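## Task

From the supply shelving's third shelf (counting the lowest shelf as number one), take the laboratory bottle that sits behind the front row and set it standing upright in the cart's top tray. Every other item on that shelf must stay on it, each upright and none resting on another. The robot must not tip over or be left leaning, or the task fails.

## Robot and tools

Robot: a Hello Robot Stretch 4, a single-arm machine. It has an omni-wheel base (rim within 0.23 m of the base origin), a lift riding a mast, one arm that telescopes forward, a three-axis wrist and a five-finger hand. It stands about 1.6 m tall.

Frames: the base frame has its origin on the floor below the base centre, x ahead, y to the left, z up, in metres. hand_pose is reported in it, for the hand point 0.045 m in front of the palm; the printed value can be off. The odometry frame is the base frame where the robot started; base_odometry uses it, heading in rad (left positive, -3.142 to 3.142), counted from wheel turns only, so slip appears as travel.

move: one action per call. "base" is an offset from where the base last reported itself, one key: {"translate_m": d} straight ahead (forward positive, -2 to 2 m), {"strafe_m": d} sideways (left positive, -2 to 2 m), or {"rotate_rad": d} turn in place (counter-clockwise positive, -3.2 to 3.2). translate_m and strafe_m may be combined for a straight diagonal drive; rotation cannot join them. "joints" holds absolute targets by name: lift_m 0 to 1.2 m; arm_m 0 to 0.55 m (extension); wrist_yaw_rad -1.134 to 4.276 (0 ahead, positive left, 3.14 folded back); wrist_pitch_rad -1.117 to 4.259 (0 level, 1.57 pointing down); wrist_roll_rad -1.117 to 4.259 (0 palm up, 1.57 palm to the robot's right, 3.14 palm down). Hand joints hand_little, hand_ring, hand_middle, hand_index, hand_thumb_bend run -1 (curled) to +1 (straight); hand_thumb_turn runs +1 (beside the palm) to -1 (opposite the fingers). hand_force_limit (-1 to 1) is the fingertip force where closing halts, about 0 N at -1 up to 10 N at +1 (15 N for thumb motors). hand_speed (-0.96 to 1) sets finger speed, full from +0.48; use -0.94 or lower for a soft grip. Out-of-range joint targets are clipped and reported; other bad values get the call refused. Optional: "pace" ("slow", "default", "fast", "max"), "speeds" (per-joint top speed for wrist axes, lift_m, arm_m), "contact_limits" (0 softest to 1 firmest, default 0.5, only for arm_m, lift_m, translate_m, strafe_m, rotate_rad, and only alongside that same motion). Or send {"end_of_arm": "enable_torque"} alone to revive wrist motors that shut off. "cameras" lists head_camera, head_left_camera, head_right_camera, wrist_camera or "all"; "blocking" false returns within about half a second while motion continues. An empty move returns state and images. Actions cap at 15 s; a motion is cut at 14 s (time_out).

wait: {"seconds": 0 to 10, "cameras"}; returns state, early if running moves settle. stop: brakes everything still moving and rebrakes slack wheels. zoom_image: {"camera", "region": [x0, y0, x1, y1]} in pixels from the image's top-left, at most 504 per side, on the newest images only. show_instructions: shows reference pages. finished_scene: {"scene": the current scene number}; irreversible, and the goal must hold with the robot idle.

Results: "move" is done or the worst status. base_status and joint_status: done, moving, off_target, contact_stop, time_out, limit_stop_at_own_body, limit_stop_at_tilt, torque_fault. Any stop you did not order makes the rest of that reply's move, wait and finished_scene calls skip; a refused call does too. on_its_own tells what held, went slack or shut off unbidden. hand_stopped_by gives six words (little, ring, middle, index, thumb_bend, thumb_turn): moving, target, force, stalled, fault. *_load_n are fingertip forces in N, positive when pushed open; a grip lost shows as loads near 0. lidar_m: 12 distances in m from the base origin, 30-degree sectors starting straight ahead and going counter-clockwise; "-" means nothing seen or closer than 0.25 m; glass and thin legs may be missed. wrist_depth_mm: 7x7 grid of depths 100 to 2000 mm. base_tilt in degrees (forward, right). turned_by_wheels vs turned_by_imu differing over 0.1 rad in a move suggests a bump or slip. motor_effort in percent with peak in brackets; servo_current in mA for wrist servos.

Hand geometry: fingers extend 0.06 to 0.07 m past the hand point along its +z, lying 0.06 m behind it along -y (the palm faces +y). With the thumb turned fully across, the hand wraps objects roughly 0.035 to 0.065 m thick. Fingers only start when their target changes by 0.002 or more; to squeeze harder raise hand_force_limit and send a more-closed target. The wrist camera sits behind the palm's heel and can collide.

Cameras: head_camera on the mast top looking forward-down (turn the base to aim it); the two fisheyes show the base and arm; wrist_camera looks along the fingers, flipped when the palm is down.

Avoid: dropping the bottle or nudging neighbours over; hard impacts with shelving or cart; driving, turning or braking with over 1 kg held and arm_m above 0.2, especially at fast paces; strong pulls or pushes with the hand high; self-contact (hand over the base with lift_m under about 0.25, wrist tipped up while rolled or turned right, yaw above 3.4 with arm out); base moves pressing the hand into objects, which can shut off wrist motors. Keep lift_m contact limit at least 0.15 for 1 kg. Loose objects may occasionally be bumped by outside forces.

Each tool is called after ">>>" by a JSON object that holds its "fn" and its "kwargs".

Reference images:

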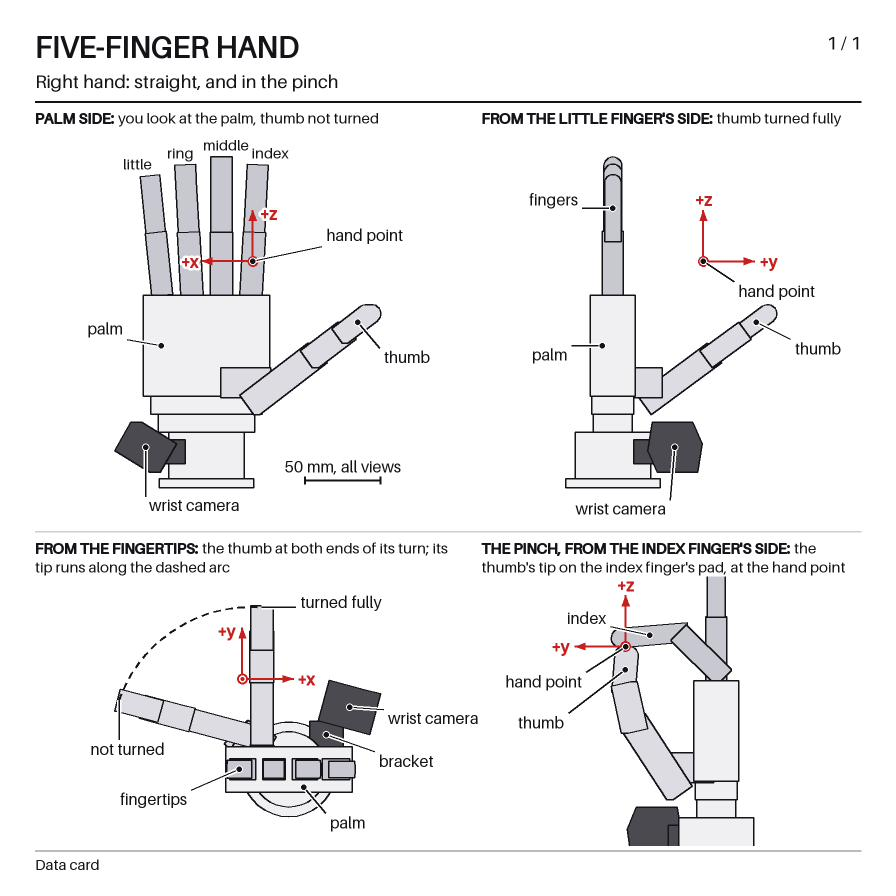

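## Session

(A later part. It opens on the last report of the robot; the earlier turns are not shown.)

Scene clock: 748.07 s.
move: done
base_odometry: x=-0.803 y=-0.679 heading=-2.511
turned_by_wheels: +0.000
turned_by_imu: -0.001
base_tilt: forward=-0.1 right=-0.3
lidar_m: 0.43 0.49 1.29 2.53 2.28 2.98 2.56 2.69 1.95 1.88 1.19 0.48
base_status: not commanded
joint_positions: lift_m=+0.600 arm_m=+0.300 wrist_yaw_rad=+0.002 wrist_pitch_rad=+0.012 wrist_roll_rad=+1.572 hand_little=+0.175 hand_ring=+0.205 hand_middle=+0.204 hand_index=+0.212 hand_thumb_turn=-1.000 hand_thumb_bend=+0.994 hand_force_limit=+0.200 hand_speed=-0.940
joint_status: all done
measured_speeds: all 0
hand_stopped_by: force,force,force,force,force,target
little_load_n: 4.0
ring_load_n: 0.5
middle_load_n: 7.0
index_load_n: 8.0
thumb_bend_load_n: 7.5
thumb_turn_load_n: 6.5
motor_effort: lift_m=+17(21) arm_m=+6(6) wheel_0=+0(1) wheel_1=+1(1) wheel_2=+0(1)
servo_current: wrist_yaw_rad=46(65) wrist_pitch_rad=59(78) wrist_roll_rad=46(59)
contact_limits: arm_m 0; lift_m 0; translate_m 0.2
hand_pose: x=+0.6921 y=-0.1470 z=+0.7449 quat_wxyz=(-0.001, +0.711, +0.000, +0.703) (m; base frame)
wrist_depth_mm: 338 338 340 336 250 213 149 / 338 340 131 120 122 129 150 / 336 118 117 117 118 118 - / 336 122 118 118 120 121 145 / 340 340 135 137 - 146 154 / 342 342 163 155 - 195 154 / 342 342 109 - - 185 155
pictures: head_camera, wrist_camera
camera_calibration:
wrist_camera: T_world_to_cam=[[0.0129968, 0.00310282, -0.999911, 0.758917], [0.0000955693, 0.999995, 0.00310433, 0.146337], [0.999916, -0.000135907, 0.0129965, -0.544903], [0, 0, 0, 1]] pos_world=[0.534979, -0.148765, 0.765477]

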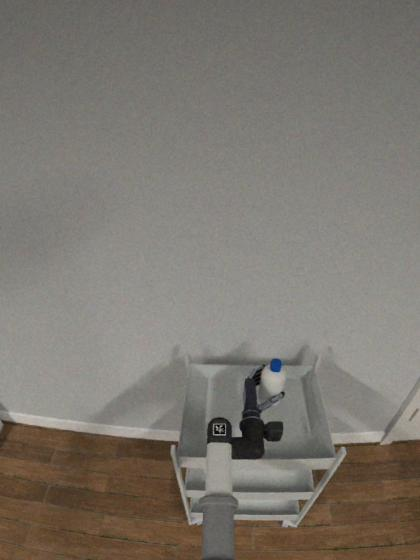

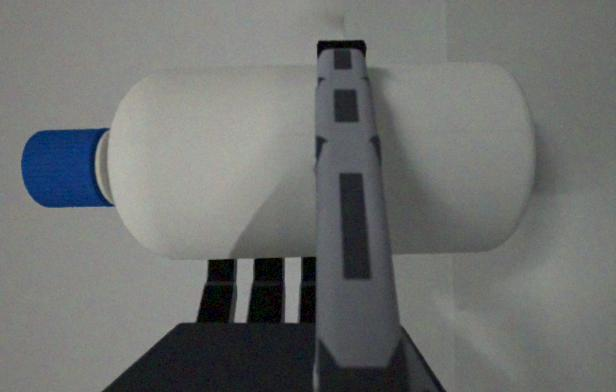

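>>> {"fn": "move", "kwargs": {"joints": {"lift_m": 0.586}, "speeds": {"lift_m": 0.03}, "contact_limits": {"lift_m": 0.0}}}

>>> {"fn": "move", "kwargs": {"joints": {"lift_m": 0.582}, "speeds": {"lift_m": 0.02}, "contact_limits": {"lift_m": 0.0}}}

>>> {"fn": "move", "kwargs": {"joints": {"lift_m": 0.579}, "speeds": {"lift_m": 0.02}, "contact_limits": {"lift_m": 0.0}, "cameras": ["wrist_camera"]}}

Scene clock: 754.60 s.
move: done
base_odometry: x=-0.803 y=-0.679 heading=-2.511
turned_by_wheels: +0.000
turned_by_imu: -0.002
base_tilt: forward=-0.1 right=-0.2
lidar_m: 0.44 0.48 1.28 2.55 2.30 3.00 2.56 2.72 1.92 1.87 1.18 0.48
base_status: not commanded
joint_positions: lift_m=+0.586 arm_m=+0.300 wrist_yaw_rad=+0.002 wrist_pitch_rad=+0.012 wrist_roll_rad=+1.572 hand_little=+0.175 hand_ring=+0.205 hand_middle=+0.204 hand_index=+0.212 hand_thumb_turn=-1.000 hand_thumb_bend=+0.994 hand_force_limit=+0.200 hand_speed=-0.940
joint_status: all done
measured_speeds: all 0
hand_stopped_by: force,force,force,force,force,target
little_load_n: 4.0
ring_load_n: 0.5
middle_load_n: 7.0
index_load_n: 8.0
thumb_bend_load_n: 7.5
thumb_turn_load_n: 6.5
motor_effort: lift_m=+17(18) arm_m=+6(6) wheel_0=+0(1) wheel_1=+0(1) wheel_2=+0(0)
servo_current: wrist_yaw_rad=46(59) wrist_pitch_rad=59(78) wrist_roll_rad=39(59)
contact_limits: arm_m 0; lift_m 0; translate_m 0.2
hand_pose: x=+0.6921 y=-0.1470 z=+0.7308 quat_wxyz=(-0.001, +0.711, +0.000, +0.703) (m; base frame)
wrist_depth_mm: 338 336 336 340 251 171 133 / 336 336 131 120 122 129 - / 336 118 117 117 118 118 - / 338 122 118 118 120 121 - / 338 338 135 137 - 146 - / 342 340 164 154 - 167 - / 340 342 109 - - 158 140
pictures: none

Scene clock: 755.13 s.
move: done
base_odometry: x=-0.803 y=-0.679 heading=-2.511
turned_by_wheels: +0.000
turned_by_imu: +0.000
base_tilt: forward=-0.1 right=-0.2
lidar_m: 0.45 0.47 1.27 2.55 2.29 2.98 2.59 2.70 1.94 1.86 1.19 0.46
base_status: not commanded
joint_positions: lift_m=+0.582 arm_m=+0.300 wrist_yaw_rad=+0.002 wrist_pitch_rad=+0.012 wrist_roll_rad=+1.572 hand_little=+0.175 hand_ring=+0.205 hand_middle=+0.204 hand_index=+0.212 hand_thumb_turn=-1.000 hand_thumb_bend=+0.994 hand_force_limit=+0.200 hand_speed=-0.940
joint_status: all done
measured_speeds: all 0
hand_stopped_by: force,force,force,force,force,target
little_load_n: 4.5
ring_load_n: 0.5
middle_load_n: 7.0
index_load_n: 8.0
thumb_bend_load_n: 7.0
thumb_turn_load_n: 6.5
motor_effort: lift_m=+17(20) arm_m=+6(6) wheel_0=+0(1) wheel_1=+1(1) wheel_2=+0(0)
servo_current: wrist_yaw_rad=52(59) wrist_pitch_rad=59(72) wrist_roll_rad=46(59)
contact_limits: arm_m 0; lift_m 0; translate_m 0.2
hand_pose: x=+0.6921 y=-0.1470 z=+0.7269 quat_wxyz=(-0.001, +0.711, +0.000, +0.703) (m; base frame)
wrist_depth_mm: 336 340 338 338 251 163 127 / 338 338 131 120 122 129 - / 336 118 117 117 118 118 - / 338 121 118 118 120 121 - / 342 338 135 137 - 140 - / 340 342 163 155 - 160 - / 340 342 109 - - 151 -
pictures: none

Scene clock: 755.63 s.
move: done
base_odometry: x=-0.803 y=-0.679 heading=-2.511
turned_by_wheels: +0.000
turned_by_imu: +0.000
base_tilt: forward=-0.2 right=-0.2
lidar_m: 0.44 0.46 1.25 2.55 2.29 2.99 2.58 2.72 1.94 1.86 1.19 0.47
base_status: not commanded
joint_positions: lift_m=+0.580 arm_m=+0.300 wrist_yaw_rad=+0.002 wrist_pitch_rad=+0.012 wrist_roll_rad=+1.572 hand_little=+0.175 hand_ring=+0.205 hand_middle=+0.204 hand_index=+0.212 hand_thumb_turn=-1.000 hand_thumb_bend=+0.994 hand_force_limit=+0.200 hand_speed=-0.940
joint_status: all done
measured_speeds: all 0
hand_stopped_by: force,force,force,force,force,target
little_load_n: 4.0
ring_load_n: 0.5
middle_load_n: 7.0
index_load_n: 8.5
thumb_bend_load_n: 7.5
thumb_turn_load_n: 6.5
motor_effort: lift_m=+13(17) arm_m=+5(6) wheel_0=+0(1) wheel_1=+1(1) wheel_2=+0(0)
servo_current: wrist_yaw_rad=52(59) wrist_pitch_rad=65(72) wrist_roll_rad=46(52)
contact_limits: arm_m 0; lift_m 0; translate_m 0.2
hand_pose: x=+0.6921 y=-0.1470 z=+0.7242 quat_wxyz=(-0.001, +0.711, +0.000, +0.703) (m; base frame)
wrist_depth_mm: 338 336 338 338 250 164 128 / 338 338 131 120 122 129 129 / 340 117 117 117 118 118 - / 338 122 118 118 120 121 - / 338 340 135 137 - 141 - / 340 342 163 155 - 172 - / 342 343 109 - - 152 -
pictures: wrist_camera
camera_calibration:
wrist_camera: T_world_to_cam=[[0.0129968, 0.00310282, -0.999911, 0.738318], [0.0000955693, 0.999995, 0.00310433, 0.146401], [0.999916, -0.000135907, 0.0129965, -0.544735], [0, 0, 0, 1]] pos_world=[0.535079, -0.148765, 0.744877]

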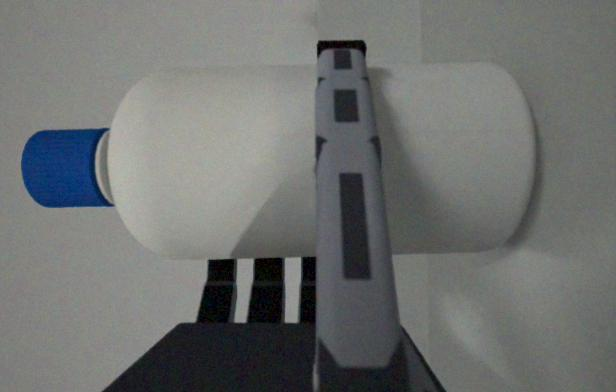

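>>> {"fn": "move", "kwargs": {"joints": {"lift_m": 0.577}, "speeds": {"lift_m": 0.02}, "contact_limits": {"lift_m": 0.0}, "cameras": ["wrist_camera"]}}

Scene clock: 761.83 s.
move: done
base_odometry: x=-0.803 y=-0.679 heading=-2.511
turned_by_wheels: +0.000
turned_by_imu: -0.001
base_tilt: forward=-0.1 right=-0.2
lidar_m: 0.46 0.45 1.28 2.56 2.30 2.99 2.55 2.71 1.91 1.86 1.19 0.47
base_status: not commanded
joint_positions: lift_m=+0.578 arm_m=+0.300 wrist_yaw_rad=+0.002 wrist_pitch_rad=+0.012 wrist_roll_rad=+1.572 hand_little=+0.175 hand_ring=+0.205 hand_middle=+0.204 hand_index=+0.212 hand_thumb_turn=-1.000 hand_thumb_bend=+0.994 hand_force_limit=+0.200 hand_speed=-0.940
joint_status: all done
measured_speeds: all 0
hand_stopped_by: force,force,force,force,force,target
little_load_n: 4.0
ring_load_n: 1.0
middle_load_n: 7.0
index_load_n: 8.0
thumb_bend_load_n: 7.5
thumb_turn_load_n: 6.5
motor_effort: lift_m=+9(13) arm_m=+6(6) wheel_0=+1(1) wheel_1=+1(1) wheel_2=+0(0)
servo_current: wrist_yaw_rad=52(52) wrist_pitch_rad=59(72) wrist_roll_rad=46(59)
contact_limits: arm_m 0; lift_m 0; translate_m 0.2
hand_pose: x=+0.6921 y=-0.1470 z=+0.7225 quat_wxyz=(-0.001, +0.711, +0.000, +0.703) (m; base frame)
wrist_depth_mm: 338 338 336 338 249 165 129 / 338 338 131 120 122 129 130 / 342 118 117 117 118 118 - / 342 122 118 118 120 121 - / 340 340 135 137 - 142 - / 340 342 163 155 - 163 - / 343 340 109 - - 153 135
pictures: wrist_camera
camera_calibration:
wrist_camera: T_world_to_cam=[[0.0129968, 0.00310282, -0.999911, 0.736518], [0.0000955693, 0.999995, 0.00310433, 0.146407], [0.999916, -0.000135907, 0.0129965, -0.544712], [0, 0, 0, 1]] pos_world=[0.535079, -0.148765, 0.743077]

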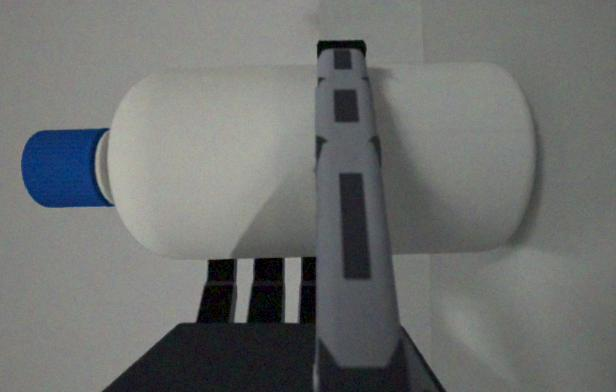

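>>> {"fn": "move", "kwargs": {"joints": {"lift_m": 0.579, "hand_speed": -0.85, "hand_little": 0.4, "hand_ring": 0.4, "hand_middle": 0.4, "hand_index": 0.4}, "speeds": {"lift_m": 0.02}, "cameras": ["wrist_camera"]}}

>>> {"fn": "move", "kwargs": {"joints": {"hand_little": 1, "hand_ring": 1, "hand_middle": 1, "hand_index": 1}, "cameras": ["wrist_camera", "head_camera"]}}

Scene clock: 768.40 s.
move: done
base_odometry: x=-0.803 y=-0.679 heading=-2.511
turned_by_wheels: +0.000
turned_by_imu: -0.002
base_tilt: forward=-0.1 right=-0.1
lidar_m: 0.45 0.49 1.28 2.56 2.30 3.00 2.56 2.68 1.93 1.87 1.20 0.48
base_status: not commanded
joint_positions: lift_m=+0.579 arm_m=+0.300 wrist_yaw_rad=+0.002 wrist_pitch_rad=+0.011 wrist_roll_rad=+1.572 hand_little=+0.400 hand_ring=+0.400 hand_middle=+0.400 hand_index=+0.400 hand_thumb_turn=-1.000 hand_thumb_bend=+0.992 hand_force_limit=+0.200 hand_speed=-0.850
joint_status: all done
measured_speeds: all 0
hand_stopped_by: target,target,target,target,force,target
little_load_n: 0.0
ring_load_n: 0.0
middle_load_n: 0.0
index_load_n: 0.0
thumb_bend_load_n: 0.0
thumb_turn_load_n: 0.0
motor_effort: lift_m=+19(19) arm_m=+5(6) wheel_0=+1(1) wheel_1=+1(1) wheel_2=+0(0)
servo_current: wrist_yaw_rad=59(59) wrist_pitch_rad=59(91) wrist_roll_rad=33(59)
contact_limits: arm_m 0; translate_m 0.2
hand_pose: x=+0.6922 y=-0.1470 z=+0.7238 quat_wxyz=(-0.001, +0.711, +0.000, +0.703) (m; base frame)
wrist_depth_mm: 340 340 340 340 251 167 129 / 340 340 132 124 129 135 - / 340 144 120 120 120 120 - / 340 129 120 120 121 122 - / 340 340 134 135 - 140 - / 342 343 166 158 - 164 129 / 343 342 109 - - 154 -
pictures: wrist_camera
camera_calibration:
wrist_camera: T_world_to_cam=[[0.0134983, 0.00309983, -0.999904, 0.737445], [0.0000946128, 0.999995, 0.00310139, 0.146405], [0.999909, -0.000136467, 0.0134979, -0.545097], [0, 0, 0, 1]] pos_world=[0.53508, -0.148765, 0.744278]

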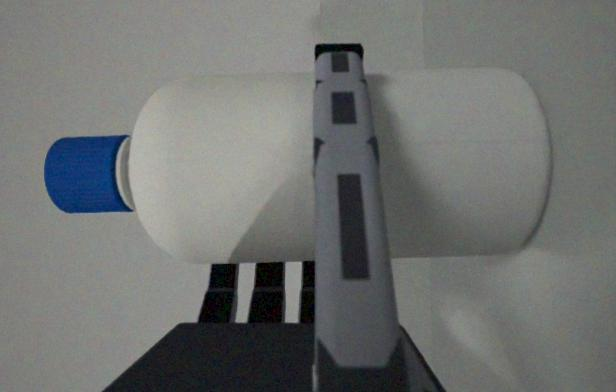

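Scene clock: 770.33 s.
move: done
base_odometry: x=-0.803 y=-0.679 heading=-2.511
turned_by_wheels: +0.000
turned_by_imu: -0.001
base_tilt: forward=-0.1 right=-0.2
lidar_m: 0.44 0.46 1.29 2.54 2.28 2.98 2.57 2.69 1.94 1.87 1.18 0.47
base_status: not commanded
joint_positions: lift_m=+0.579 arm_m=+0.300 wrist_yaw_rad=+0.002 wrist_pitch_rad=+0.011 wrist_roll_rad=+1.572 hand_little=+1.000 hand_ring=+1.000 hand_middle=+1.000 hand_index=+1.000 hand_thumb_turn=-1.000 hand_thumb_bend=+0.992 hand_force_limit=+0.200 hand_speed=-0.850
joint_status: all done
measured_speeds: all 0
hand_stopped_by: target,target,target,target,force,target
little_load_n: 0.0
ring_load_n: 0.0
middle_load_n: 0.0
index_load_n: 0.0
thumb_bend_load_n: 0.0
thumb_turn_load_n: 0.5
motor_effort: lift_m=+19(19) arm_m=+5(5) wheel_0=+0(1) wheel_1=+1(1) wheel_2=+0(0)
servo_current: wrist_yaw_rad=46(59) wrist_pitch_rad=52(78) wrist_roll_rad=46(59)
contact_limits: arm_m 0; translate_m 0.2
hand_pose: x=+0.6922 y=-0.1470 z=+0.7238 quat_wxyz=(-0.001, +0.711, +0.000, +0.703) (m; base frame)
wrist_depth_mm: 340 340 340 342 251 167 130 / 338 340 132 124 129 136 - / 340 144 120 120 120 119 - / 340 129 120 120 121 122 - / 340 342 134 136 - 140 - / 343 342 342 185 - 164 129 / 343 342 109 - - 154 -
pictures: head_camera, wrist_camera
camera_calibration:
wrist_camera: T_world_to_cam=[[0.0134983, 0.00309983, -0.999904, 0.737445], [0.0000946128, 0.999995, 0.00310139, 0.146405], [0.999909, -0.000136467, 0.0134979, -0.545097], [0, 0, 0, 1]] pos_world=[0.53508, -0.148765, 0.744278]

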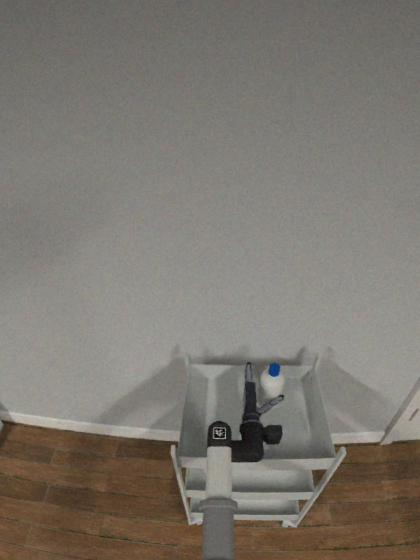

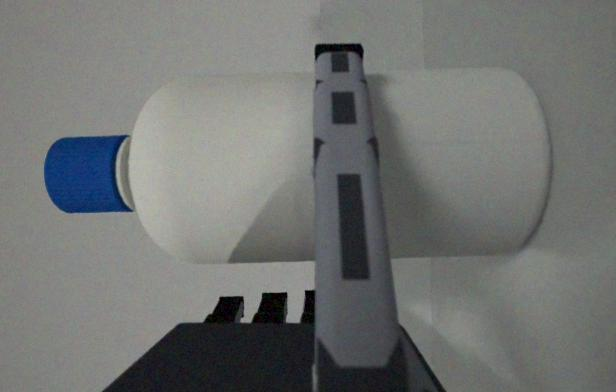

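>>> {"fn": "move", "kwargs": {"joints": {"arm_m": 0.255}, "speeds": {"arm_m": 0.05}, "contact_limits": {"arm_m": 0.0}, "cameras": ["wrist_camera"]}}

>>> {"fn": "move", "kwargs": {"joints": {"lift_m": 0.9}, "pace": "slow"}}

>>> {"fn": "move", "kwargs": {"joints": {"arm_m": 0.0}, "cameras": ["wrist_camera", "head_camera"]}}

Scene clock: 779.27 s.
move: done
base_odometry: x=-0.803 y=-0.679 heading=-2.511
turned_by_wheels: +0.000
turned_by_imu: -0.002
base_tilt: forward=-0.2 right=-0.2
lidar_m: 0.44 0.43 1.29 2.56 2.29 2.98 2.56 2.70 1.93 1.87 1.17 0.48
base_status: not commanded
joint_positions: lift_m=+0.579 arm_m=+0.255 wrist_yaw_rad=+0.002 wrist_pitch_rad=+0.006 wrist_roll_rad=+1.572 hand_little=+1.000 hand_ring=+1.000 hand_middle=+1.000 hand_index=+1.000 hand_thumb_turn=-1.000 hand_thumb_bend=+0.992 hand_force_limit=+0.200 hand_speed=-0.850
joint_status: all done
measured_speeds: all 0
hand_stopped_by: target,target,target,target,force,target
little_load_n: 0.0
ring_load_n: 0.0
middle_load_n: 0.0
index_load_n: 0.5
thumb_bend_load_n: 0.0
thumb_turn_load_n: 0.5
motor_effort: lift_m=+18(19) arm_m=-8(9) wheel_0=+0(1) wheel_1=+0(1) wheel_2=+1(1)
servo_current: wrist_yaw_rad=59(59) wrist_pitch_rad=46(85) wrist_roll_rad=52(59)
contact_limits: arm_m 0; translate_m 0.2
hand_pose: x=+0.6479 y=-0.1470 z=+0.7251 quat_wxyz=(-0.001, +0.709, +0.000, +0.705) (m; base frame)
wrist_depth_mm: 384 384 382 382 290 178 - / 382 382 382 379 250 179 - / 384 384 165 165 163 161 - / 384 387 166 163 - 163 - / 387 384 387 387 - 172 - / 389 387 387 186 - 173 - / 392 389 109 - - 162 143
pictures: wrist_camera
camera_calibration:
wrist_camera: T_world_to_cam=[[0.0188987, 0.00306744, -0.999817, 0.735827], [0.0000785478, 0.999995, 0.00306948, 0.14644], [0.999821, -0.000136542, 0.0188983, -0.504792], [0, 0, 0, 1]] pos_world=[0.490784, -0.148765, 0.744782]

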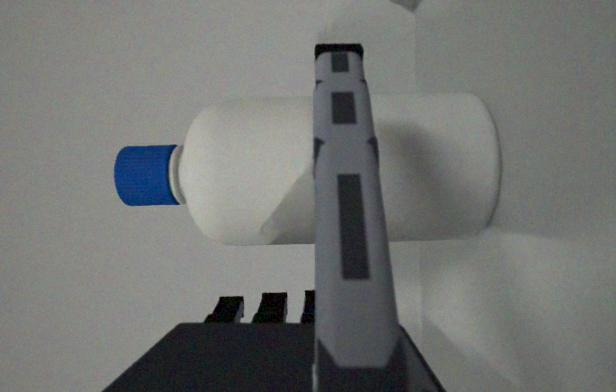

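Scene clock: 782.43 s.
move: done
base_odometry: x=-0.803 y=-0.679 heading=-2.511
turned_by_wheels: +0.000
turned_by_imu: -0.001
base_tilt: forward=-0.1 right=-0.3
lidar_m: 0.44 0.45 1.29 2.55 2.28 2.99 2.57 2.68 1.91 1.87 1.16 0.46
base_status: not commanded
joint_positions: lift_m=+0.900 arm_m=+0.255 wrist_yaw_rad=+0.002 wrist_pitch_rad=+0.006 wrist_roll_rad=+1.572 hand_little=+1.000 hand_ring=+1.000 hand_middle=+1.000 hand_index=+1.000 hand_thumb_turn=-1.000 hand_thumb_bend=+0.992 hand_force_limit=+0.200 hand_speed=-0.850
joint_status: all done
measured_speeds: all 0
hand_stopped_by: target,target,target,target,force,target
little_load_n: 0.0
ring_load_n: 0.0
middle_load_n: 0.0
index_load_n: 0.0
thumb_bend_load_n: 0.0
thumb_turn_load_n: 0.5
motor_effort: lift_m=+23(29) arm_m=-6(8) wheel_0=+0(1) wheel_1=+0(1) wheel_2=+0(2)
servo_current: wrist_yaw_rad=46(59) wrist_pitch_rad=39(72) wrist_roll_rad=52(52)
contact_limits: arm_m 0; translate_m 0.2
hand_pose: x=+0.6477 y=-0.1470 z=+1.0456 quat_wxyz=(-0.001, +0.709, +0.000, +0.705) (m; base frame)
wrist_depth_mm: 384 379 382 382 384 382 384 / 382 382 382 382 384 384 387 / 384 384 384 384 - 384 384 / 387 384 387 384 - 384 382 / 387 384 387 387 - 387 387 / 387 387 387 186 - 384 389 / 387 387 109 - - - 387
pictures: none

Scene clock: 784.30 s.
move: done
base_odometry: x=-0.803 y=-0.679 heading=-2.511
turned_by_wheels: +0.000
turned_by_imu: -0.001
base_tilt: forward=-0.1 right=-0.2
lidar_m: 0.44 0.48 1.27 2.55 2.26 2.99 2.56 2.71 1.93 1.88 1.21 0.44
base_status: not commanded
joint_positions: lift_m=+0.900 arm_m=+0.000 wrist_yaw_rad=+0.002 wrist_pitch_rad=+0.006 wrist_roll_rad=+1.572 hand_little=+1.000 hand_ring=+1.000 hand_middle=+1.000 hand_index=+1.000 hand_thumb_turn=-1.000 hand_thumb_bend=+0.992 hand_force_limit=+0.200 hand_speed=-0.850
joint_status: all done
measured_speeds: all 0
hand_stopped_by: target,target,target,target,force,target
little_load_n: 0.0
ring_load_n: 0.0
middle_load_n: 0.0
index_load_n: 0.0
thumb_bend_load_n: 0.0
thumb_turn_load_n: 0.0
motor_effort: lift_m=+23(24) arm_m=-6(7) wheel_0=+0(1) wheel_1=+1(1) wheel_2=+0(1)
servo_current: wrist_yaw_rad=46(59) wrist_pitch_rad=52(72) wrist_roll_rad=46(59)
contact_limits: translate_m 0.2
hand_pose: x=+0.3927 y=-0.1470 z=+1.0456 quat_wxyz=(-0.001, +0.709, +0.000, +0.705) (m; base frame)
wrist_depth_mm: - - - - - - - / - - - - - - 544 / - - - - - - 559 / - - - - - - - / - - - - - - 554 / - - 166 167 - - 549 / - - 109 - - - -
pictures: head_camera, wrist_camera
camera_calibration:
wrist_camera: T_world_to_cam=[[0.0188987, 0.00306744, -0.999817, 1.06109], [0.0000785478, 0.999995, 0.00306948, 0.145476], [0.999821, -0.000136542, 0.0188983, -0.255694], [0, 0, 0, 1]] pos_world=[0.235584, -0.148765, 1.06528]

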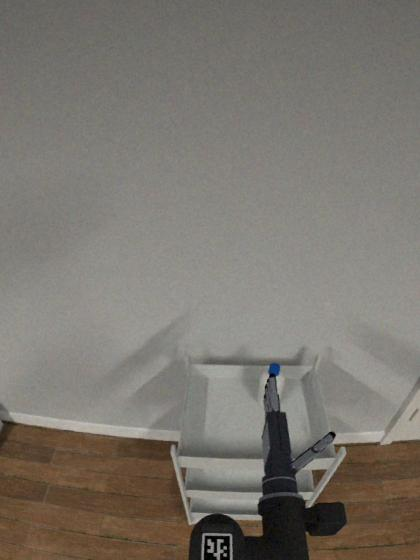

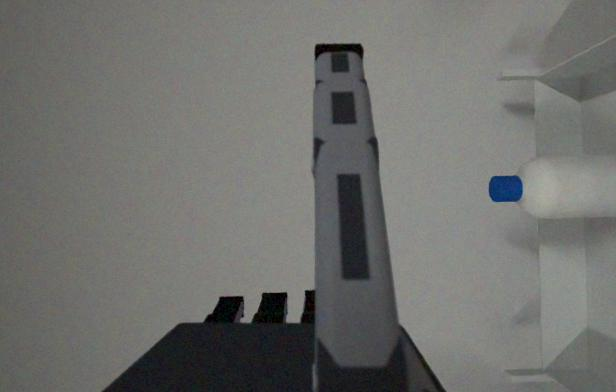

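>>> {"fn": "move", "kwargs": {"base": {"translate_m": -0.4}}}

>>> {"fn": "move", "kwargs": {"base": {"rotate_rad": 1.35}, "cameras": ["head_camera", "head_right_camera"]}}

Scene clock: 792.70 s.
move: done
base_odometry: x=-0.480 y=-0.443 heading=-2.511
turned_by_wheels: +0.000
turned_by_imu: -0.002
base_tilt: forward=-0.1 right=-0.2
lidar_m: 0.83 1.34 1.53 2.15 2.18 2.57 2.15 2.29 1.93 1.86 1.78 0.87
base_status: done
joint_positions: lift_m=+0.900 arm_m=+0.000 wrist_yaw_rad=+0.002 wrist_pitch_rad=+0.006 wrist_roll_rad=+1.572 hand_little=+1.000 hand_ring=+1.000 hand_middle=+1.000 hand_index=+1.000 hand_thumb_turn=-1.000 hand_thumb_bend=+0.992 hand_force_limit=+0.200 hand_speed=-0.850
joint_status: not commanded
measured_speeds: all 0
hand_stopped_by: target,target,target,target,force,target
little_load_n: 0.0
ring_load_n: 0.0
middle_load_n: 0.0
index_load_n: 0.0
thumb_bend_load_n: 0.0
thumb_turn_load_n: 0.5
motor_effort: lift_m=+23(24) arm_m=-6(6) wheel_0=+0(9) wheel_1=+0(6) wheel_2=+0(11)
servo_current: wrist_yaw_rad=52(59) wrist_pitch_rad=39(72) wrist_roll_rad=46(59)
hand_pose: x=+0.3927 y=-0.1470 z=+1.0457 quat_wxyz=(-0.001, +0.709, +0.000, +0.705) (m; base frame)
wrist_depth_mm: - - - - - - - / - - - - - - - / - - - - - 931 - / - - - - - 831 - / - - - - - - - / - - 165 167 - - - / - - 109 - - - -
pictures: none

Scene clock: 794.67 s.
move: done
base_odometry: x=-0.480 y=-0.443 heading=-1.161
turned_by_wheels: +1.350
turned_by_imu: +1.337
base_tilt: forward=-0.1 right=-0.2
lidar_m: 2.57 2.18 2.56 2.17 2.17 2.46 1.85 1.88 1.40 0.85 0.86 1.53
base_status: done
joint_positions: lift_m=+0.900 arm_m=+0.000 wrist_yaw_rad=+0.002 wrist_pitch_rad=+0.006 wrist_roll_rad=+1.572 hand_little=+1.000 hand_ring=+1.000 hand_middle=+1.000 hand_index=+1.000 hand_thumb_turn=-1.000 hand_thumb_bend=+0.992 hand_force_limit=+0.200 hand_speed=-0.850
joint_status: not commanded
measured_speeds: all 0
hand_stopped_by: target,target,target,target,force,target
little_load_n: 0.0
ring_load_n: 0.0
middle_load_n: 0.0
index_load_n: 0.0
thumb_bend_load_n: 0.0
thumb_turn_load_n: 0.0
motor_effort: lift_m=+21(23) arm_m=-6(6) wheel_0=+0(13) wheel_1=+0(7) wheel_2=+2(10)
servo_current: wrist_yaw_rad=59(59) wrist_pitch_rad=39(72) wrist_roll_rad=39(59)
hand_pose: x=+0.3927 y=-0.1470 z=+1.0458 quat_wxyz=(-0.001, +0.709, +0.000, +0.705) (m; base frame)
wrist_depth_mm: - - - - - 1205 - / - - - - - 1499 1499 / - - - - - - 1576 / - - - - - - 1618 / - - - - - - 1618 / - - - 186 - - 1618 / - - 109 - - - 1576
pictures: head_camera, head_right_camera

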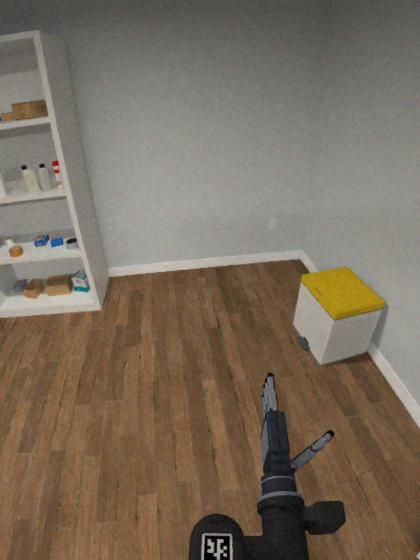

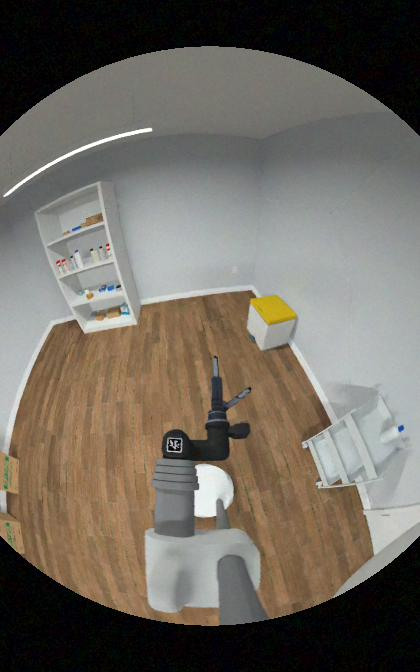

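>>> {"fn": "zoom_image", "kwargs": {"camera": "head_right_camera", "region": [40, 220, 130, 290]}}

>>> {"fn": "zoom_image", "kwargs": {"camera": "head_right_camera", "region": [330, 390, 420, 480]}}

Scaled by 5.600 from the camera's 420x672 image, which has a finer 600x960 frame.

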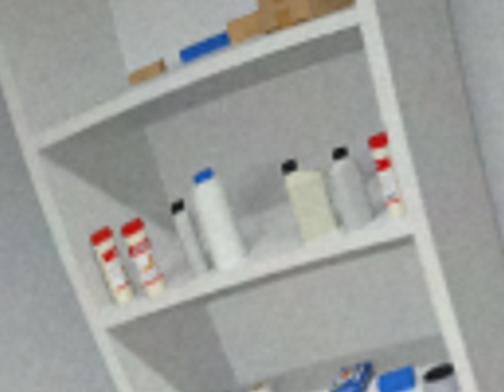

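Scaled by 5.600 from the camera's 420x672 image, which has a finer 600x960 frame.

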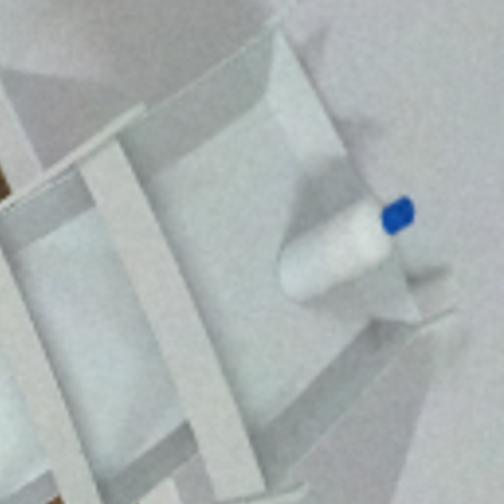

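>>> {"fn": "finished_scene", "kwargs": {"scene": 2}}

The scene is finished: the task was done.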